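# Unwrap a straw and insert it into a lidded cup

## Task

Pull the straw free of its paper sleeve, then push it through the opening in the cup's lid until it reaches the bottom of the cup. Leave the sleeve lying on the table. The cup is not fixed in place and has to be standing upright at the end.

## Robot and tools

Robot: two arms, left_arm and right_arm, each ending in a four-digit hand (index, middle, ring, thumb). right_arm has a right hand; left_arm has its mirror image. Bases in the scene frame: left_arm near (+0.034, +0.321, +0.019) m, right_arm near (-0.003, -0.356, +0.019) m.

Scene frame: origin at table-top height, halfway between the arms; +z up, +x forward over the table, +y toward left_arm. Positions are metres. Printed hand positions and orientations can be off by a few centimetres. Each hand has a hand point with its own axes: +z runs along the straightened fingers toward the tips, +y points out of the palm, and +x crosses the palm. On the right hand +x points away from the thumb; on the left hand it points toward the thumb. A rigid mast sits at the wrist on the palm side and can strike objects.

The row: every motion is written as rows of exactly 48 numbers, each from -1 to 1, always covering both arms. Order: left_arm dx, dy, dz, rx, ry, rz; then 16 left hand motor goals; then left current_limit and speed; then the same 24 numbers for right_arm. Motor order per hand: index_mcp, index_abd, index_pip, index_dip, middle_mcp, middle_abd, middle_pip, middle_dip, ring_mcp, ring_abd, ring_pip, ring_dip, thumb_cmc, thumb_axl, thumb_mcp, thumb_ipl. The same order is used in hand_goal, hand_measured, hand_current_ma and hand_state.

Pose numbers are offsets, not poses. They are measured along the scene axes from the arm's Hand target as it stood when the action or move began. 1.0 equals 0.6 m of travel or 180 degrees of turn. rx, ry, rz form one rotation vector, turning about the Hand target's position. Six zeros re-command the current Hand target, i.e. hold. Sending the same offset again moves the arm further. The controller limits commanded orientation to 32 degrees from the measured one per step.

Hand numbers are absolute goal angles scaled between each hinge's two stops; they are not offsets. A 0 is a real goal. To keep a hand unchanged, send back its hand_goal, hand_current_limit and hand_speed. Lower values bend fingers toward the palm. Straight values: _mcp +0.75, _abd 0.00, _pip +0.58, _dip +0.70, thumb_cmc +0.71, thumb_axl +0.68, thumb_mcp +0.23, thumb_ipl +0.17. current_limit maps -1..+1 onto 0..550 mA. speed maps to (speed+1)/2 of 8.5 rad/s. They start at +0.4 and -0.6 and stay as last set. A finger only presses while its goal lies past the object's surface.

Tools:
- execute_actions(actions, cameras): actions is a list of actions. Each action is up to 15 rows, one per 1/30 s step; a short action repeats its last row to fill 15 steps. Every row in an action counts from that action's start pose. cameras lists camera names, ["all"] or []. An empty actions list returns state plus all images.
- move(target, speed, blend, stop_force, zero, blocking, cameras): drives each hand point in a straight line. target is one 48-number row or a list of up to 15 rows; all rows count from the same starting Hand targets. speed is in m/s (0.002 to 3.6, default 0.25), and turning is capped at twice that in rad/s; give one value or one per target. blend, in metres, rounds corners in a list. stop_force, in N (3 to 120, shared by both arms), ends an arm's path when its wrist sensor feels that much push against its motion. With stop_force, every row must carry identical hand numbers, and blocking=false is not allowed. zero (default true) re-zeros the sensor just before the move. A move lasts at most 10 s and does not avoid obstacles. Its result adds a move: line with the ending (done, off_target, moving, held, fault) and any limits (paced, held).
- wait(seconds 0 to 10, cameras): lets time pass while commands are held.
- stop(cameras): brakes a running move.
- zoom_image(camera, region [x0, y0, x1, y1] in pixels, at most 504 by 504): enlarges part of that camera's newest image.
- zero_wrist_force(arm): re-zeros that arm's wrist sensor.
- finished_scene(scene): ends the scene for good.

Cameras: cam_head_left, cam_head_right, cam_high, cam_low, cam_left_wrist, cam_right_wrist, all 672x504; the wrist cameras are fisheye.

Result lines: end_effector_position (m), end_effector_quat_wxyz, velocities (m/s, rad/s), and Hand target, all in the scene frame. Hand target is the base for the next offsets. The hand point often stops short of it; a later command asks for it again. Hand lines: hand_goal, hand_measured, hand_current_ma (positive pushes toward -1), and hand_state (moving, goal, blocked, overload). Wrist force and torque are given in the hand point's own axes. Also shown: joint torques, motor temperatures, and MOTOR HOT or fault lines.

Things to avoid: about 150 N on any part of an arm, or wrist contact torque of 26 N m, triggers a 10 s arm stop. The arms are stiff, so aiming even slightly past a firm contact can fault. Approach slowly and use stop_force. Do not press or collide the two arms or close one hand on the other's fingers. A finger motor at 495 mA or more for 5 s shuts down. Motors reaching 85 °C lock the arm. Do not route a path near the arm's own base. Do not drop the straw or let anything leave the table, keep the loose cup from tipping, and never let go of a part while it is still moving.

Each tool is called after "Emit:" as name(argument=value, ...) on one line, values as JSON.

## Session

Emit:
execute_actions(actions=[])

Emit:
zoom_image(camera="cam_head_left", region=[160, 130, 340, 270])

Emit:
zoom_image(camera="cam_head_right", region=[160, 130, 340, 270])

Emit:
zoom_image(camera="cam_high", region=[270, 200, 450, 340])

Scene clock: 0.00 s.
left_arm: end_effector_position=(+0.4368, +0.4210, +0.2489) hand_goal=(+0.754, +0.000, +0.576, +0.696, +0.754, +0.000, +0.576, +0.696, +0.754, +0.000, +0.576, +0.696, +0.714, +0.678, +0.226, +0.168) hand_measured=(+0.754, +0.000, +0.576, +0.696, +0.754, +0.000, +0.576, +0.696, +0.754, +0.000, +0.576, +0.696, +0.714, +0.678, +0.226, +0.168) hand_current_ma=(+0, +0, +0, +0, +0, +0, +0, +0, +0, +0, +0, +0, +0, +0, +0, +0) hand_state=(goal, goal, goal, goal, goal, goal, goal, goal, goal, goal, goal, goal, goal, goal, goal, goal) hand_current_limit=0.40 hand_speed=-0.60 end_effector_quat_wxyz=(+0.000, -0.019, +1.000, +0.000) | right_arm: end_effector_position=(+0.4026, -0.4423, +0.2489) hand_goal=(+0.754, +0.000, +0.576, +0.696, +0.754, +0.000, +0.576, +0.696, +0.754, +0.000, +0.576, +0.696, +0.714, +0.678, +0.226, +0.168) hand_measured=(+0.754, +0.000, +0.576, +0.696, +0.754, +0.000, +0.576, +0.696, +0.754, +0.000, +0.576, +0.696, +0.714, +0.678, +0.226, +0.168) hand_current_ma=(+0, +0, +0, +0, +0, +0, +0, +0, +0, +0, +0, +0, +0, +0, +0, +0) hand_state=(goal, goal, goal, goal, goal, goal, goal, goal, goal, goal, goal, goal, goal, goal, goal, goal) hand_current_limit=0.40 hand_speed=-0.60 end_effector_quat_wxyz=(+0.000, +1.000, -0.002, +0.000)
Joint positions: left_arm=[3.458 -1.419 -2.042 -1.252 1.571 -1.255] | right_arm=[-0.316 -1.723 2.042 -1.89 -1.571 1.255]
Joint velocities: within noise
Joint torques (N m): no reading
Motor temperatures (°C): left_arm=[33 33 37 42 37 39] | right_arm=[32 29 31 37 32 37]
Wrist force (N): no reading
Wrist torque (N m): no reading
Wrist force, peak (N): no reading
Hand target: left_arm +0.4368, +0.4210, +0.2489; +0.000, -0.019, +1.000, +0.000 | right_arm +0.4026, -0.4423, +0.2489; +0.000, +1.000, -0.002, +0.000

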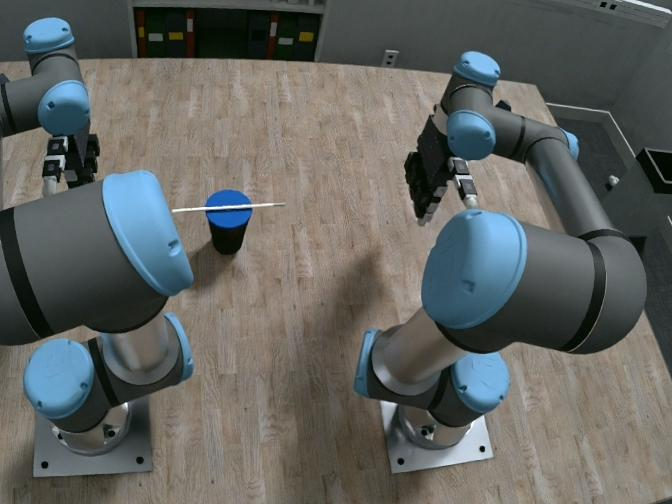

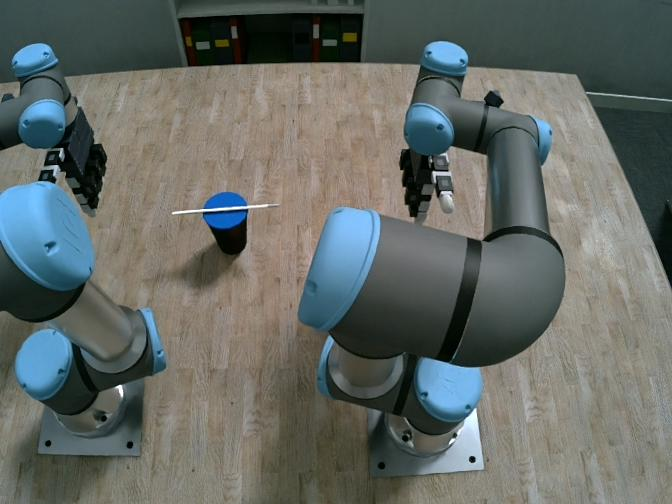

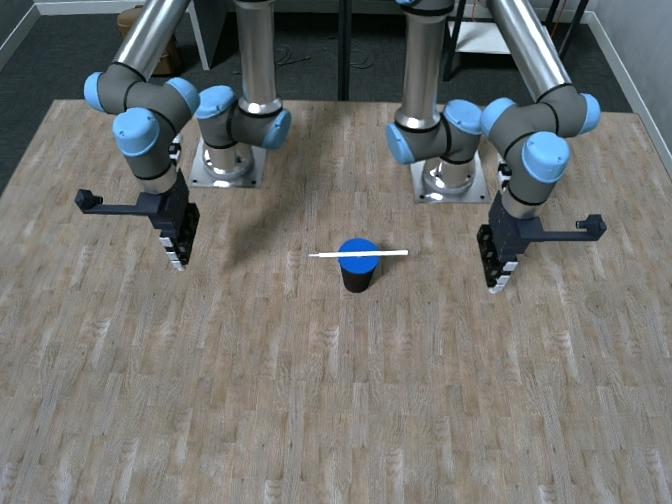

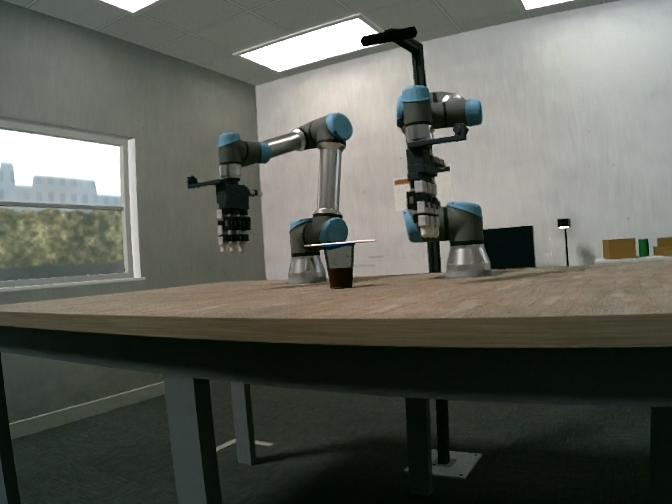

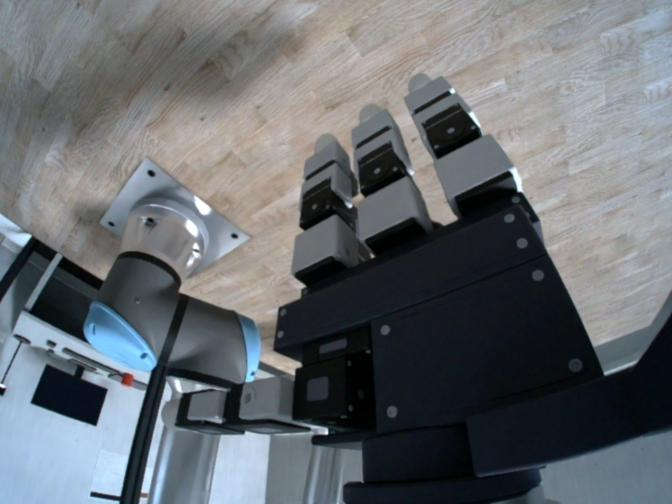

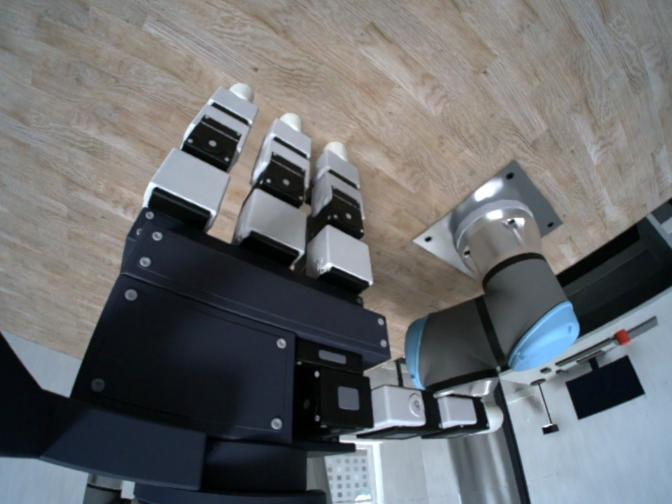

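Scaled by 2.800 from the camera's 672x504 image, which has a finer 960x720 frame.

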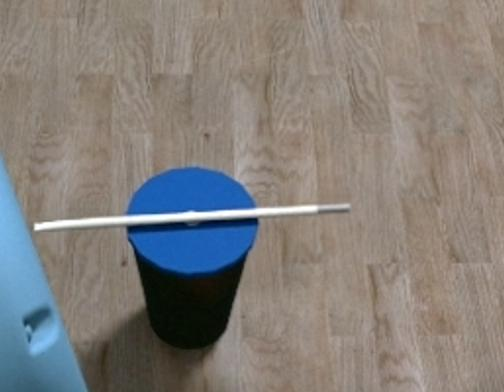

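Scaled by 2.800 from the camera's 672x504 image, which has a finer 960x720 frame.

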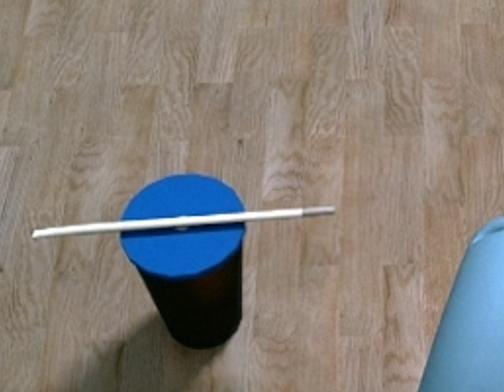

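Scaled by 2.800 from the camera's 672x504 image, which has a finer 960x720 frame.

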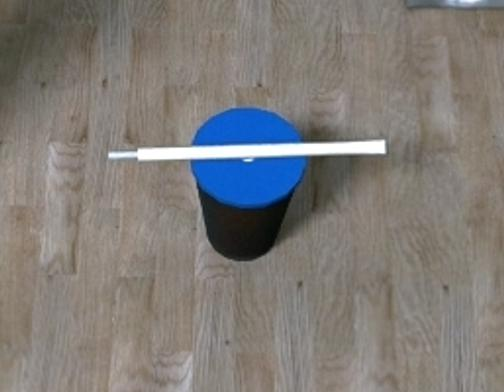

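Emit:
move(target=[[0.1203,-0.435,-0.1232,0,0,0.517,-0.548,0,0.839,0.812,-0.548,0,0.839,0.812,-0.479,0,-0.737,0.261,-0.657,0.677,0.225,0.168,0.4,-0.6,0.2157,0.6255,-0.1232,0,0,-0.469,-0.548,0,0.839,0.812,-0.479,0,-0.737,0.261,-0.479,0,-0.737,0.261,-0.514,0.677,0.225,0.168,0.4,-0.6],[0.1203,-0.435,-0.2898,0,0,0.517,-0.548,0,0.839,0.812,-0.548,0,0.839,0.812,-0.479,0,-0.737,0.261,-0.657,0.677,0.225,0.168,0.4,-0.6,0.2157,0.6255,-0.2898,0,0,-0.469,-0.548,0,0.839,0.812,-0.479,0,-0.737,0.261,-0.479,0,-0.737,0.261,-0.514,0.677,0.225,0.168,0.4,-0.6],[0.0456,-0.442,-0.2898,0,0,0.517,-0.548,0,0.839,0.812,-0.548,0,0.839,0.812,-0.479,0,-0.737,0.261,-0.657,0.677,0.225,0.168,0.4,-0.6,0.141,0.6185,-0.2898,0,0,-0.469,-0.548,0,0.839,0.812,-0.479,0,-0.737,0.261,-0.479,0,-0.737,0.261,-0.514,0.677,0.225,0.168,0.4,-0.6]], speed=[0.4,0.2,0.12], blend=[0.01,0.005,0], cameras=["all"])

Emit:
zoom_image(camera="cam_head_left", region=[160, 130, 320, 250])

Emit:
zoom_image(camera="cam_head_right", region=[160, 130, 320, 250])

Emit:
zoom_image(camera="cam_low", region=[260, 190, 400, 300])

Scene clock: 45.73 s.
left_arm: end_effector_position=(+0.4643, +0.1559, +0.0750) hand_goal=(-0.548, +0.000, +0.840, +0.812, -0.548, +0.000, +0.840, +0.812, -0.478, +0.000, -0.736, +0.262, -0.656, +0.678, +0.226, +0.168) hand_measured=(-0.528, +0.000, +0.840, +0.810, -0.526, +0.000, +0.840, +0.810, -0.462, +0.000, -0.734, +0.264, -0.654, +0.678, +0.224, +0.168) hand_current_ma=(+60, +0, +0, -4, +63, +0, +0, -4, +43, +0, +5, +5, +5, -1, -7, +0) hand_state=(blocked, goal, goal, goal, blocked, goal, goal, goal, goal, goal, goal, goal, goal, goal, goal, goal) hand_current_limit=0.40 hand_speed=-0.60 end_effector_quat_wxyz=(+0.000, +0.739, -0.674, +0.000) | right_arm: end_effector_position=(+0.4874, -0.0712, +0.0750) hand_goal=(-0.548, +0.000, +0.840, +0.812, -0.478, +0.000, -0.736, +0.262, -0.478, +0.000, -0.736, +0.262, -0.514, +0.678, +0.226, +0.168) hand_measured=(-0.528, +0.000, +0.840, +0.810, -0.462, +0.000, -0.734, +0.264, -0.460, +0.000, -0.732, +0.264, -0.512, +0.678, +0.224, +0.168) hand_current_ma=(+6, +0, +0, +0, +4, +0, +0, +0, +5, +0, +0, +0, +0, +0, +0, +0) hand_state=(goal, goal, goal, goal, goal, goal, goal, goal, goal, goal, goal, goal, goal, goal, goal, goal) hand_current_limit=0.40 hand_speed=-0.60 end_effector_quat_wxyz=(+0.000, +0.740, -0.673, +0.000)
Joint positions: left_arm=[3.101 -1.901 -2.032 -0.78 1.571 -3.235] | right_arm=[0.23 -1.038 1.706 -2.239 -1.571 3.274]
Joint torques (N m): left_arm=[-8.36 41.36 8.86 5.11 -1.18 -1.94] | right_arm=[12.76 -52.52 -6.53 -4.3 1.96 1.67]
Wrist force (N): left_arm=[-0.2 0.0 0.0] | right_arm=[0.3 -0.2 0.3]
Wrist torque (N m): left_arm=[0.25 0.09 0.02] | right_arm=[0.08 -0.06 -0.03]
Wrist force, peak (N): left_arm=[0.3 -0.4 -0.9] | right_arm=[-0.4 -0.6 -1.2]
Hand target: left_arm +0.4642, +0.1558, +0.0750; +0.000, +0.739, -0.674, +0.000 | right_arm +0.4872, -0.0712, +0.0750; +0.000, +0.740, -0.673, +0.000
Off the commanded pose: left_arm 0.000 m, 0 deg | right_arm 0.000 m, 0 deg.
move: done

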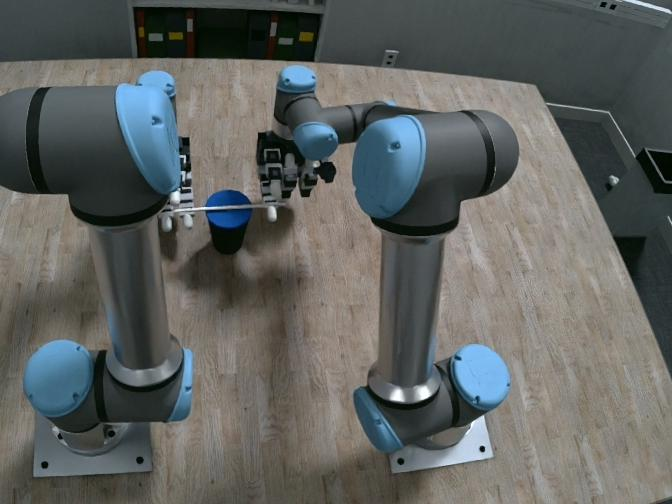

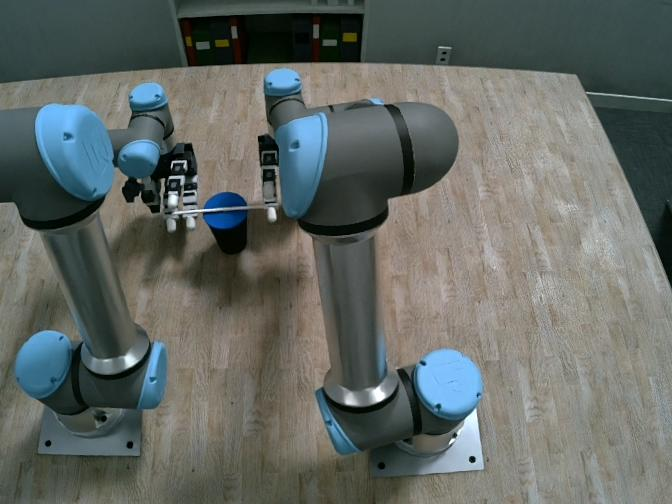

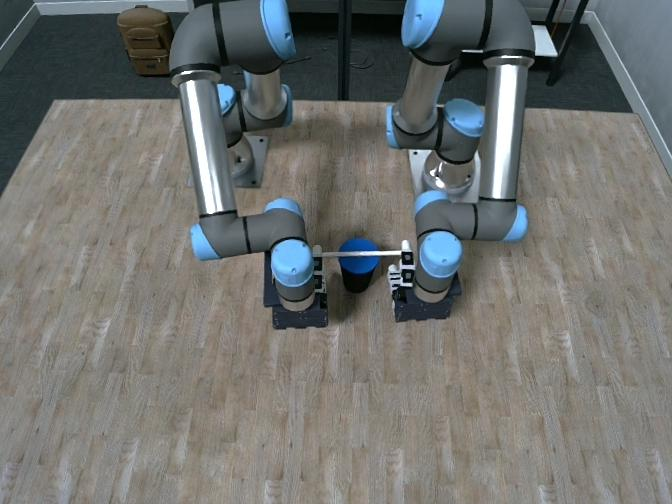

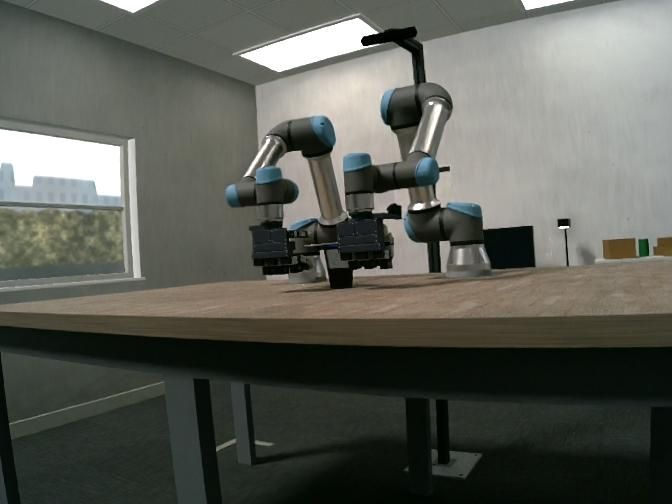

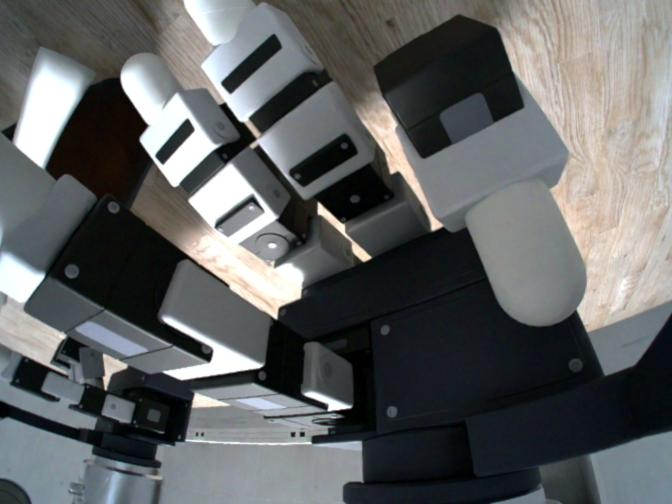

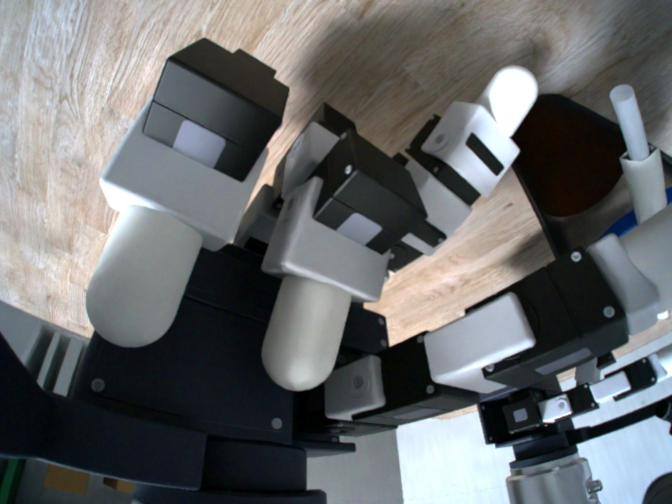

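Scaled by 3.150 from the camera's 672x504 image, which has a finer 960x720 frame.

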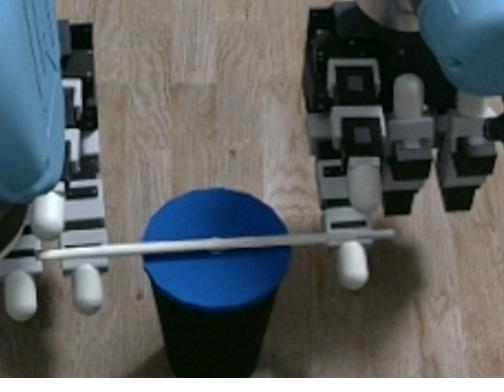

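Scaled by 3.150 from the camera's 672x504 image, which has a finer 960x720 frame.

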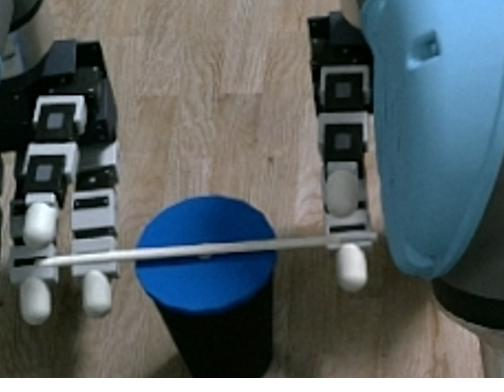

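Scaled by 3.600 from the camera's 672x504 image, which has a finer 960x720 frame.

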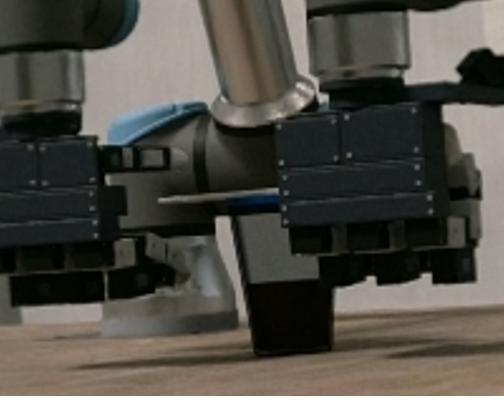

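Emit:
move(target=[[-0.0332,-0.0032,0,0,0,0,-0.548,0,0.839,0.812,-0.548,0,0.839,0.812,-0.479,0,-0.737,0.261,-0.657,0.677,0.225,0.168,0.4,-0.6,-0.0565,-0.0238,0,0,0,0,-0.548,0,0.839,0.812,-0.479,0,-0.737,0.261,-0.479,0,-0.737,0.261,-0.514,0.677,0.225,0.168,0.4,-0.6],[-0.0332,-0.0032,0,0,0,0,-0.548,0,0.839,0.812,-0.548,0,0.839,0.812,-0.479,0,-0.737,0.261,-0.657,0.677,0.225,0.168,0.4,-0.6,-0.0565,-0.0238,0,0,0,0,-0.96,0,0.839,0.812,-0.479,0,-0.737,0.261,-0.479,0,-0.737,0.261,-0.514,0.677,-0.16,0.168,0.5,-0.9]], speed=0.1, cameras=["cam_head_left","cam_head_right","cam_left_wrist","cam_right_wrist"])

Emit:
zoom_image(camera="cam_head_left", region=[160, 130, 320, 250])

Emit:
zoom_image(camera="cam_right_wrist", region=[470, 60, 672, 340])

Scene clock: 69.80 s.
left_arm: end_effector_position=(+0.4442, +0.1539, +0.0750) hand_goal=(-0.548, +0.000, +0.840, +0.812, -0.548, +0.000, +0.840, +0.812, -0.478, +0.000, -0.736, +0.262, -0.656, +0.678, +0.226, +0.168) hand_measured=(-0.528, +0.000, +0.840, +0.810, -0.526, +0.000, +0.840, +0.810, -0.462, +0.000, -0.734, +0.264, -0.654, +0.678, +0.224, +0.168) hand_current_ma=(+60, +0, +0, -4, +63, +0, +0, -4, +43, +0, +5, +5, +5, -1, -7, +0) hand_state=(blocked, goal, goal, goal, blocked, goal, goal, goal, goal, goal, goal, goal, goal, goal, goal, goal) hand_current_limit=0.40 hand_speed=-0.60 end_effector_quat_wxyz=(+0.000, +0.739, -0.674, +0.000) | right_arm: end_effector_position=(+0.4533, -0.0855, +0.0750) hand_goal=(-0.960, +0.000, +0.840, +0.812, -0.478, +0.000, -0.736, +0.262, -0.478, +0.000, -0.736, +0.262, -0.514, +0.678, -0.160, +0.168) hand_measured=(-0.822, -0.002, +0.892, +0.834, -0.462, +0.000, -0.734, +0.264, -0.460, +0.000, -0.732, +0.264, -0.512, +0.678, -0.034, +0.208) hand_current_ma=(+309, +0, +40, +8, +4, +0, +0, +0, +5, +0, +0, +0, +0, +0, +385, +41) hand_state=(blocked, goal, blocked, blocked, goal, goal, goal, goal, goal, goal, goal, goal, goal, goal, blocked, blocked) hand_current_limit=0.50 hand_speed=-0.90 end_effector_quat_wxyz=(+0.000, +0.740, -0.673, +0.000)
Joint positions: left_arm=[3.097 -1.865 -2.085 -0.763 1.571 -3.239] | right_arm=[0.219 -1.108 1.823 -2.285 -1.571 3.264]
Joint torques (N m): left_arm=[-8.95 39.6 7.61 5.2 -0.5 -1.93] | right_arm=[-13.77 -47.98 -7.69 -3.89 1.81 -1.24]
Wrist force (N): left_arm=[-0.1 0.0 -0.2] | right_arm=[-0.2 0.1 -0.3]
Wrist torque (N m): left_arm=[0.26 0.08 0.03] | right_arm=[0.22 0.03 0.04]
Wrist force, peak (N): left_arm=[-0.4 0.0 -0.4] | right_arm=[-0.7 -0.7 0.5]
Hand target: left_arm +0.4442, +0.1539, +0.0750; +0.000, +0.739, -0.674, +0.000 | right_arm +0.4533, -0.0855, +0.0750; +0.000, +0.740, -0.673, +0.000
Off the commanded pose: left_arm 0.000 m, 0 deg | right_arm 0.000 m, 0 deg.
move: done
Images, in order (width x height): cam_head_left 672x504, cam_head_right 672x504, cam_left_wrist 672x504, cam_right_wrist 672x504.

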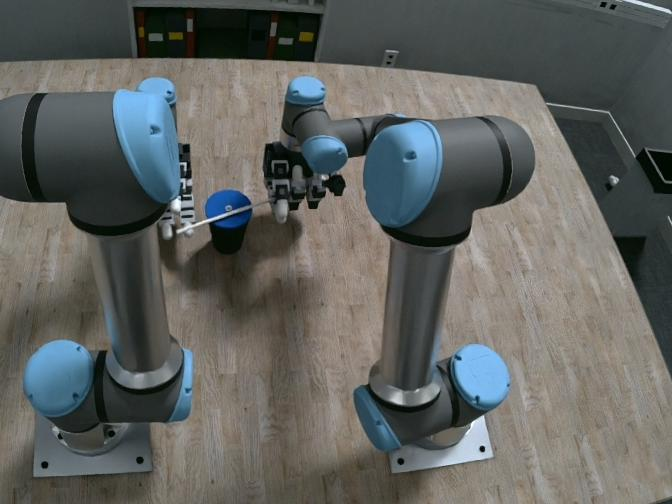

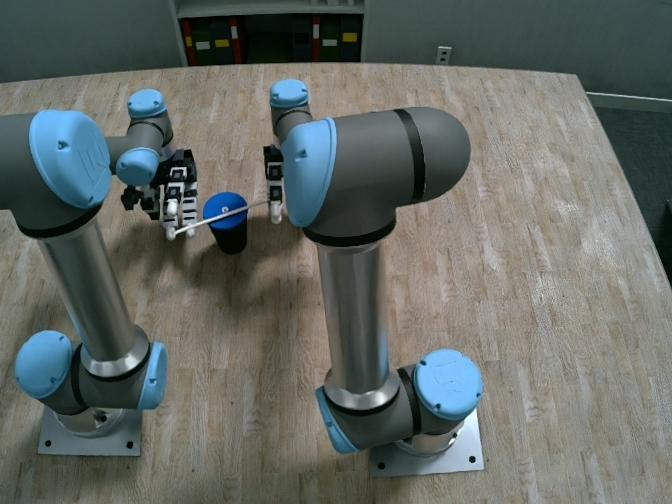

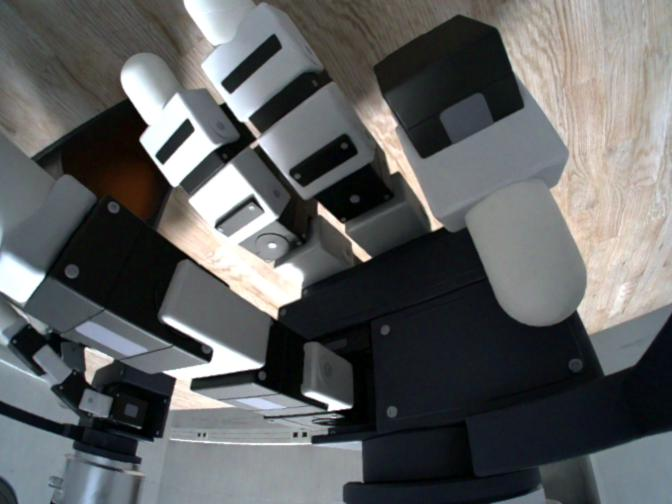

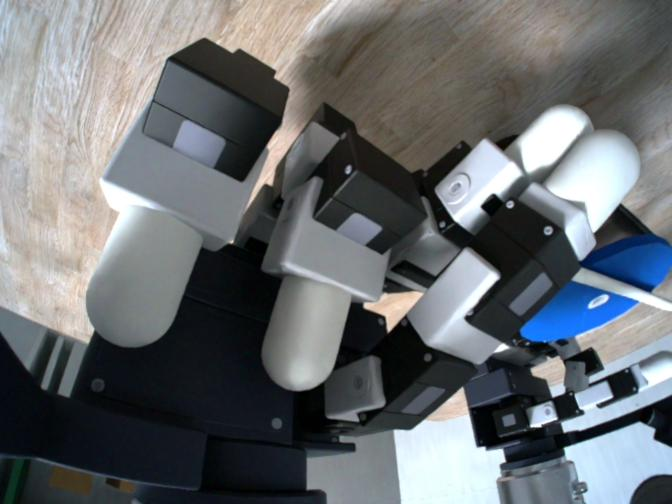

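Scaled by 3.150 from the camera's 672x504 image, which has a finer 960x720 frame.

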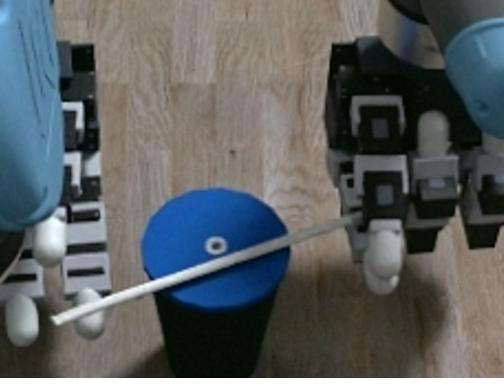

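Scaled by 1.800 from the camera's 672x504 image, which has a finer 960x720 frame.

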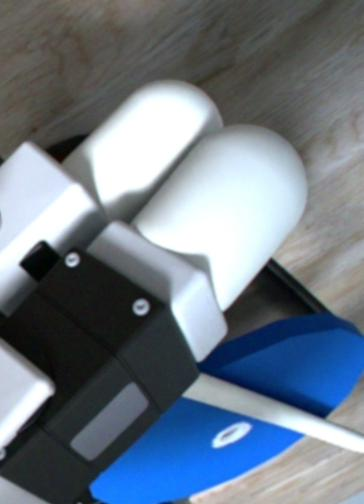

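Emit:
move(target=[0,0,0,0,0,0,-0.548,0,0.839,0.812,-0.548,0,0.839,0.812,-0.479,0,-0.737,0.261,-0.657,0.677,0.225,0.168,0.4,-0.6,0,0,0,0,0,0,-0.548,0,0.839,0.812,-0.479,0,-0.737,0.261,-0.479,0,-0.737,0.261,-0.514,0.677,0.225,0.168,0.4,-0.85], speed=0.1, cameras=["cam_head_left","cam_head_right","cam_high","cam_low","cam_right_wrist"])

Emit:
zoom_image(camera="cam_head_left", region=[160, 130, 320, 250])

Emit:
zoom_image(camera="cam_head_right", region=[150, 130, 310, 250])

Emit:
zoom_image(camera="cam_right_wrist", region=[470, 60, 672, 340])

Scene clock: 79.20 s.
left_arm: end_effector_position=(+0.4442, +0.1539, +0.0750) hand_goal=(-0.548, +0.000, +0.840, +0.812, -0.548, +0.000, +0.840, +0.812, -0.478, +0.000, -0.736, +0.262, -0.656, +0.678, +0.226, +0.168) hand_measured=(-0.528, +0.000, +0.840, +0.810, -0.526, +0.000, +0.840, +0.810, -0.462, +0.000, -0.734, +0.264, -0.654, +0.678, +0.224, +0.168) hand_current_ma=(+60, +0, +0, -4, +63, +0, +0, -4, +43, +0, +5, +5, +5, -1, -7, +0) hand_state=(blocked, goal, goal, goal, blocked, goal, goal, goal, goal, goal, goal, goal, goal, goal, goal, goal) hand_current_limit=0.40 hand_speed=-0.60 end_effector_quat_wxyz=(+0.000, +0.739, -0.674, +0.000) | right_arm: end_effector_position=(+0.4533, -0.0855, +0.0750) hand_goal=(-0.548, +0.000, +0.840, +0.812, -0.478, +0.000, -0.736, +0.262, -0.478, +0.000, -0.736, +0.262, -0.514, +0.678, +0.226, +0.168) hand_measured=(-0.542, -0.002, +0.848, +0.816, -0.462, +0.000, -0.734, +0.264, -0.460, +0.000, -0.732, +0.264, -0.512, +0.678, +0.216, +0.170) hand_current_ma=(+1, +0, +1, +0, +4, +0, +0, +0, +5, +0, +0, +0, +0, +0, -2, +0) hand_state=(goal, goal, goal, goal, goal, goal, goal, goal, goal, goal, goal, goal, goal, goal, goal, goal) hand_current_limit=0.40 hand_speed=-0.85 end_effector_quat_wxyz=(+0.000, +0.740, -0.673, +0.000)
Joint positions: left_arm=[3.097 -1.865 -2.085 -0.763 1.571 -3.239] | right_arm=[0.219 -1.108 1.823 -2.285 -1.571 3.264]
Joint torques (N m): left_arm=[-8.98 38.92 8.27 5.32 -0.6 -1.85] | right_arm=[-12.63 -47.14 -7.35 -3 1.76 -1.27]
Wrist force (N): left_arm=[-0.2 -0.1 -0.3] | right_arm=[-0.3 0.0 -0.2]
Wrist torque (N m): left_arm=[0.26 0.09 0.02] | right_arm=[0.19 0.04 0.03]
Wrist force, peak (N): left_arm=[-0.2 0.1 -0.5] | right_arm=[-0.5 0.5 -0.1]
Hand target: left_arm +0.4442, +0.1539, +0.0750; +0.000, +0.739, -0.674, +0.000 | right_arm +0.4533, -0.0855, +0.0750; +0.000, +0.740, -0.673, +0.000
Off the commanded pose: left_arm 0.000 m, 0 deg | right_arm 0.000 m, 0 deg.
move: done
Images, in order (width x height): cam_head_left 672x504, cam_head_right 672x504, cam_high 672x504, cam_low 672x504, cam_right_wrist 672x504.

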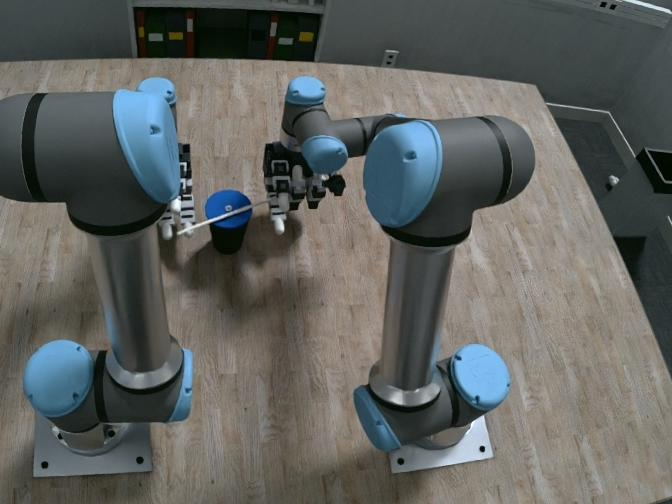

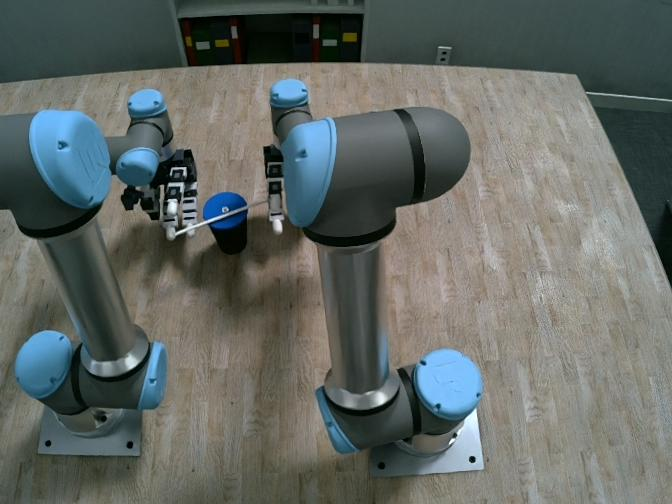

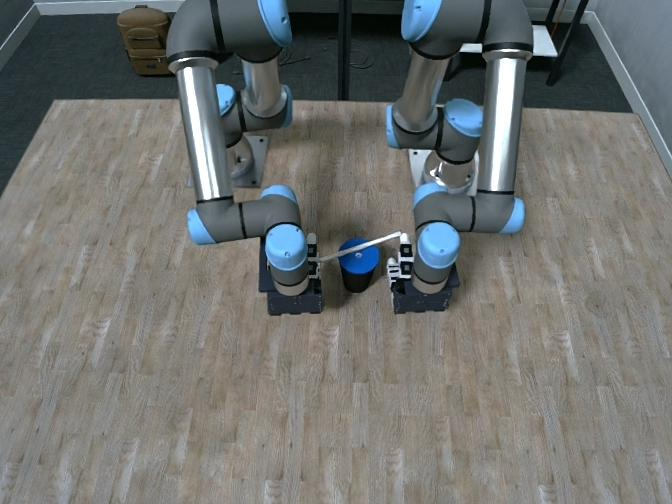

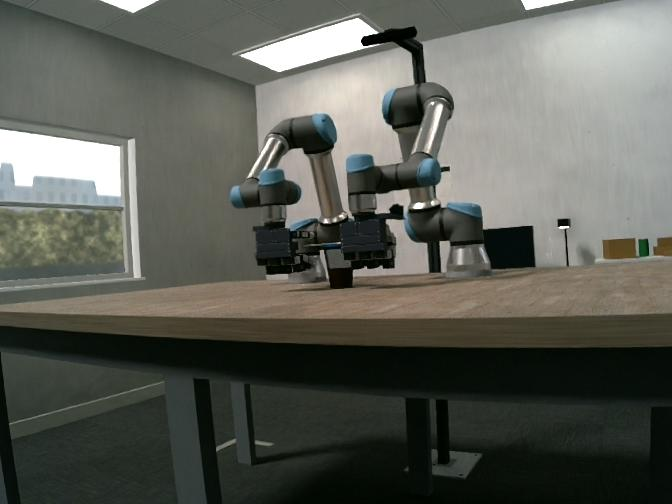

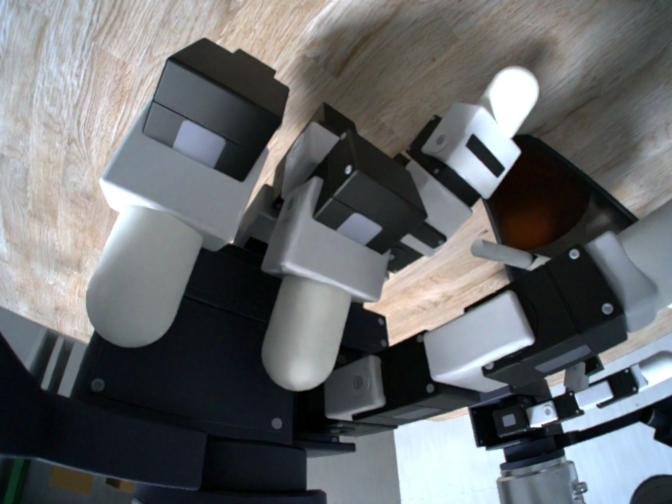

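Scaled by 3.150 from the camera's 672x504 image, which has a finer 960x720 frame.

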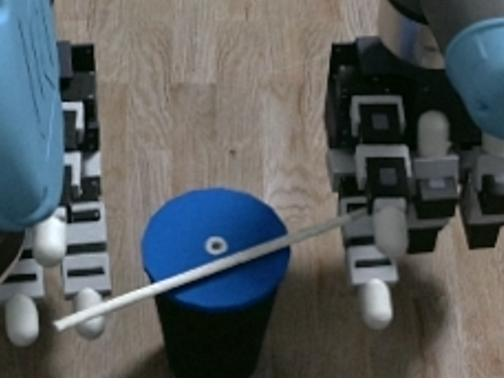

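Scaled by 3.150 from the camera's 672x504 image, which has a finer 960x720 frame.

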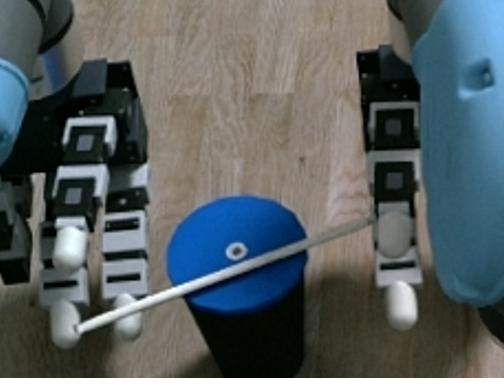

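Scaled by 1.800 from the camera's 672x504 image, which has a finer 960x720 frame.

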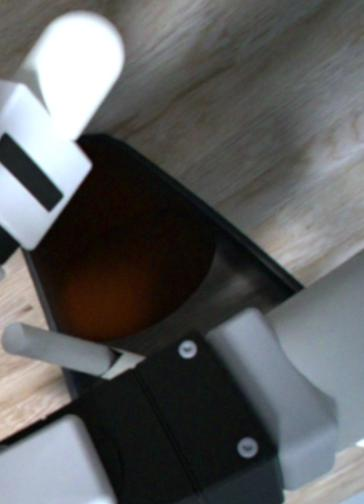

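Emit:
move(target=[-0.0867,0.017,-0.0033,0,0,0.1056,-0.548,0,0.839,0.812,-0.548,0,0.839,0.812,-0.479,0,-0.737,0.261,-0.514,0.677,0.225,0.168,0.4,-0.6,0.069,0.0503,-0.0033,0,0,0.1056,-0.548,0,0.839,0.812,-0.479,0,-0.737,0.261,-0.479,0,-0.737,0.261,-0.514,0.677,0.225,0.168,0.4,-0.6], speed=0.1, cameras=["cam_head_left","cam_head_right","cam_right_wrist","cam_left_wrist"])

Emit:
zoom_image(camera="cam_head_left", region=[160, 130, 320, 250])

Emit:
zoom_image(camera="cam_head_right", region=[150, 130, 310, 250])

Emit:
zoom_image(camera="cam_right_wrist", region=[470, 60, 672, 340])

Scene clock: 102.17 s.
left_arm: end_effector_position=(+0.3923, +0.1641, +0.0731) hand_goal=(-0.548, +0.000, +0.840, +0.812, -0.548, +0.000, +0.840, +0.812, -0.478, +0.000, -0.736, +0.262, -0.514, +0.678, +0.226, +0.168) hand_measured=(-0.528, +0.000, +0.840, +0.810, -0.526, +0.000, +0.840, +0.810, -0.462, +0.000, -0.734, +0.264, -0.516, +0.678, +0.224, +0.168) hand_current_ma=(+60, +0, +0, -4, +63, +0, +0, -4, +43, +0, +5, +5, -5, -1, -7, +0) hand_state=(blocked, goal, goal, goal, blocked, goal, goal, goal, goal, goal, goal, goal, goal, goal, goal, goal) hand_current_limit=0.40 hand_speed=-0.60 end_effector_quat_wxyz=(+0.000, +0.840, -0.543, +0.000) | right_arm: end_effector_position=(+0.4947, -0.0553, +0.0731) hand_goal=(-0.548, +0.000, +0.840, +0.812, -0.478, +0.000, -0.736, +0.262, -0.478, +0.000, -0.736, +0.262, -0.514, +0.678, +0.226, +0.168) hand_measured=(-0.542, -0.002, +0.848, +0.816, -0.462, +0.000, -0.734, +0.264, -0.460, +0.000, -0.732, +0.264, -0.512, +0.678, +0.216, +0.170) hand_current_ma=(+1, +0, +1, +0, +4, +0, +0, +0, +5, +0, +0, +0, +0, +0, -2, +0) hand_state=(goal, goal, goal, goal, goal, goal, goal, goal, goal, goal, goal, goal, goal, goal, goal, goal) hand_current_limit=0.40 hand_speed=-0.60 end_effector_quat_wxyz=(+0.000, +0.840, -0.542, +0.000)
Joint positions: left_arm=[3.18 -1.722 -2.286 -0.704 1.571 -3.488] | right_arm=[0.295 -0.984 1.619 -2.206 -1.571 3.008]
Joint torques (N m): left_arm=[9.83 31.9 6.08 5.01 -0.16 -2.01] | right_arm=[12.71 -26.08 -28.64 0.02 -0.7 -0.97]
Wrist force (N): left_arm=[-0.2 0.0 -0.1] | right_arm=[0.8 -0.6 0.1]
Wrist torque (N m): left_arm=[0.26 0.07 0.04] | right_arm=[0.07 -0.09 0.10]
Wrist force, peak (N): left_arm=[-0.5 0.2 -0.2] | right_arm=[0.6 -1.2 0.3]
Hand target: left_arm +0.3922, +0.1641, +0.0731; +0.000, +0.840, -0.543, +0.000 | right_arm +0.4947, -0.0553, +0.0731; +0.000, +0.841, -0.542, +0.000
Off the commanded pose: left_arm 0.000 m, 0 deg | right_arm 0.000 m, 0 deg.
move: done
Images, in order (width x height): cam_head_left 672x504, cam_head_right 672x504, cam_left_wrist 672x504, cam_right_wrist 672x504.

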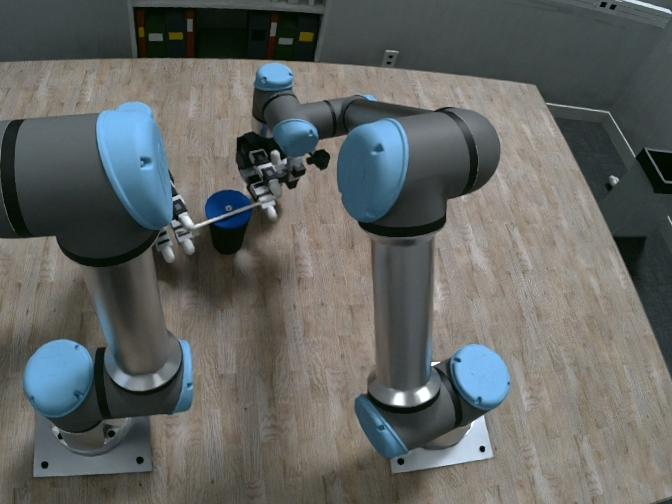

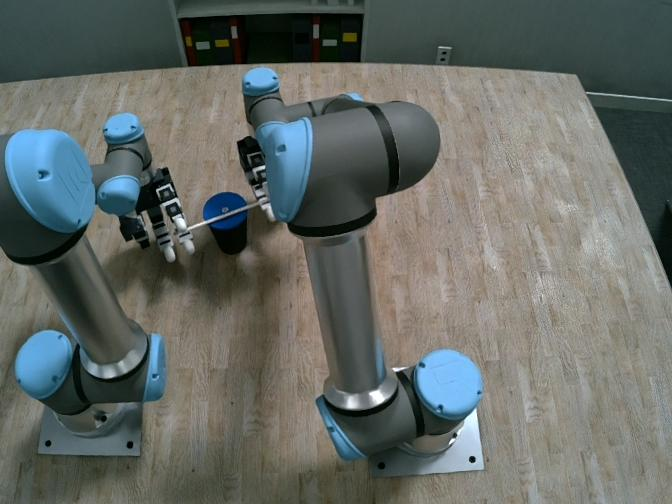

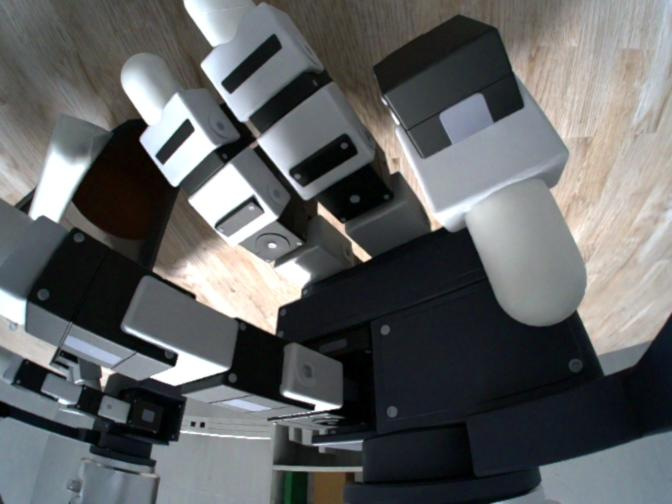

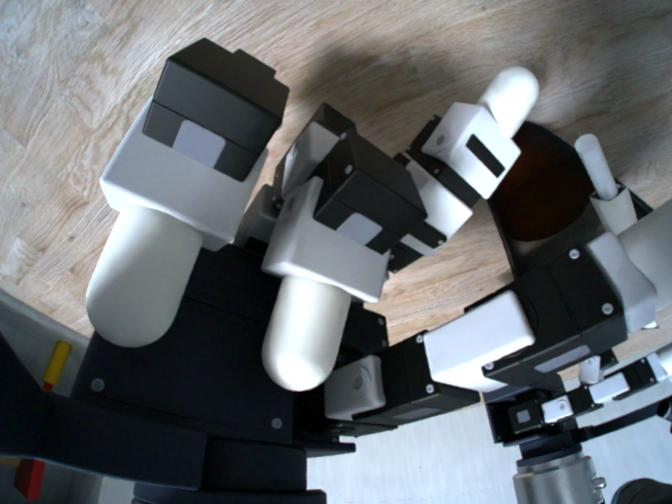

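Scaled by 3.150 from the camera's 672x504 image, which has a finer 960x720 frame.

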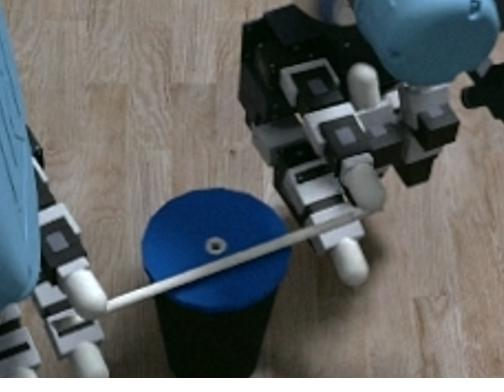

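Scaled by 3.150 from the camera's 672x504 image, which has a finer 960x720 frame.

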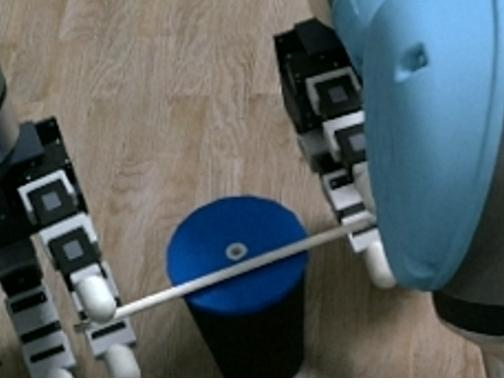

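Scaled by 1.800 from the camera's 672x504 image, which has a finer 960x720 frame.

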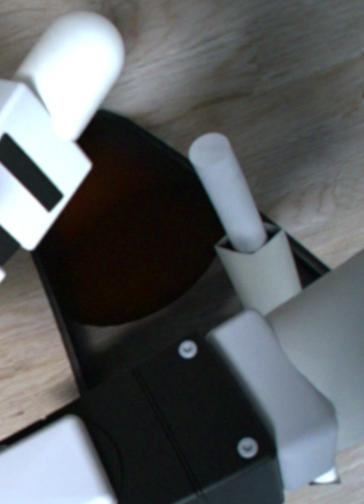

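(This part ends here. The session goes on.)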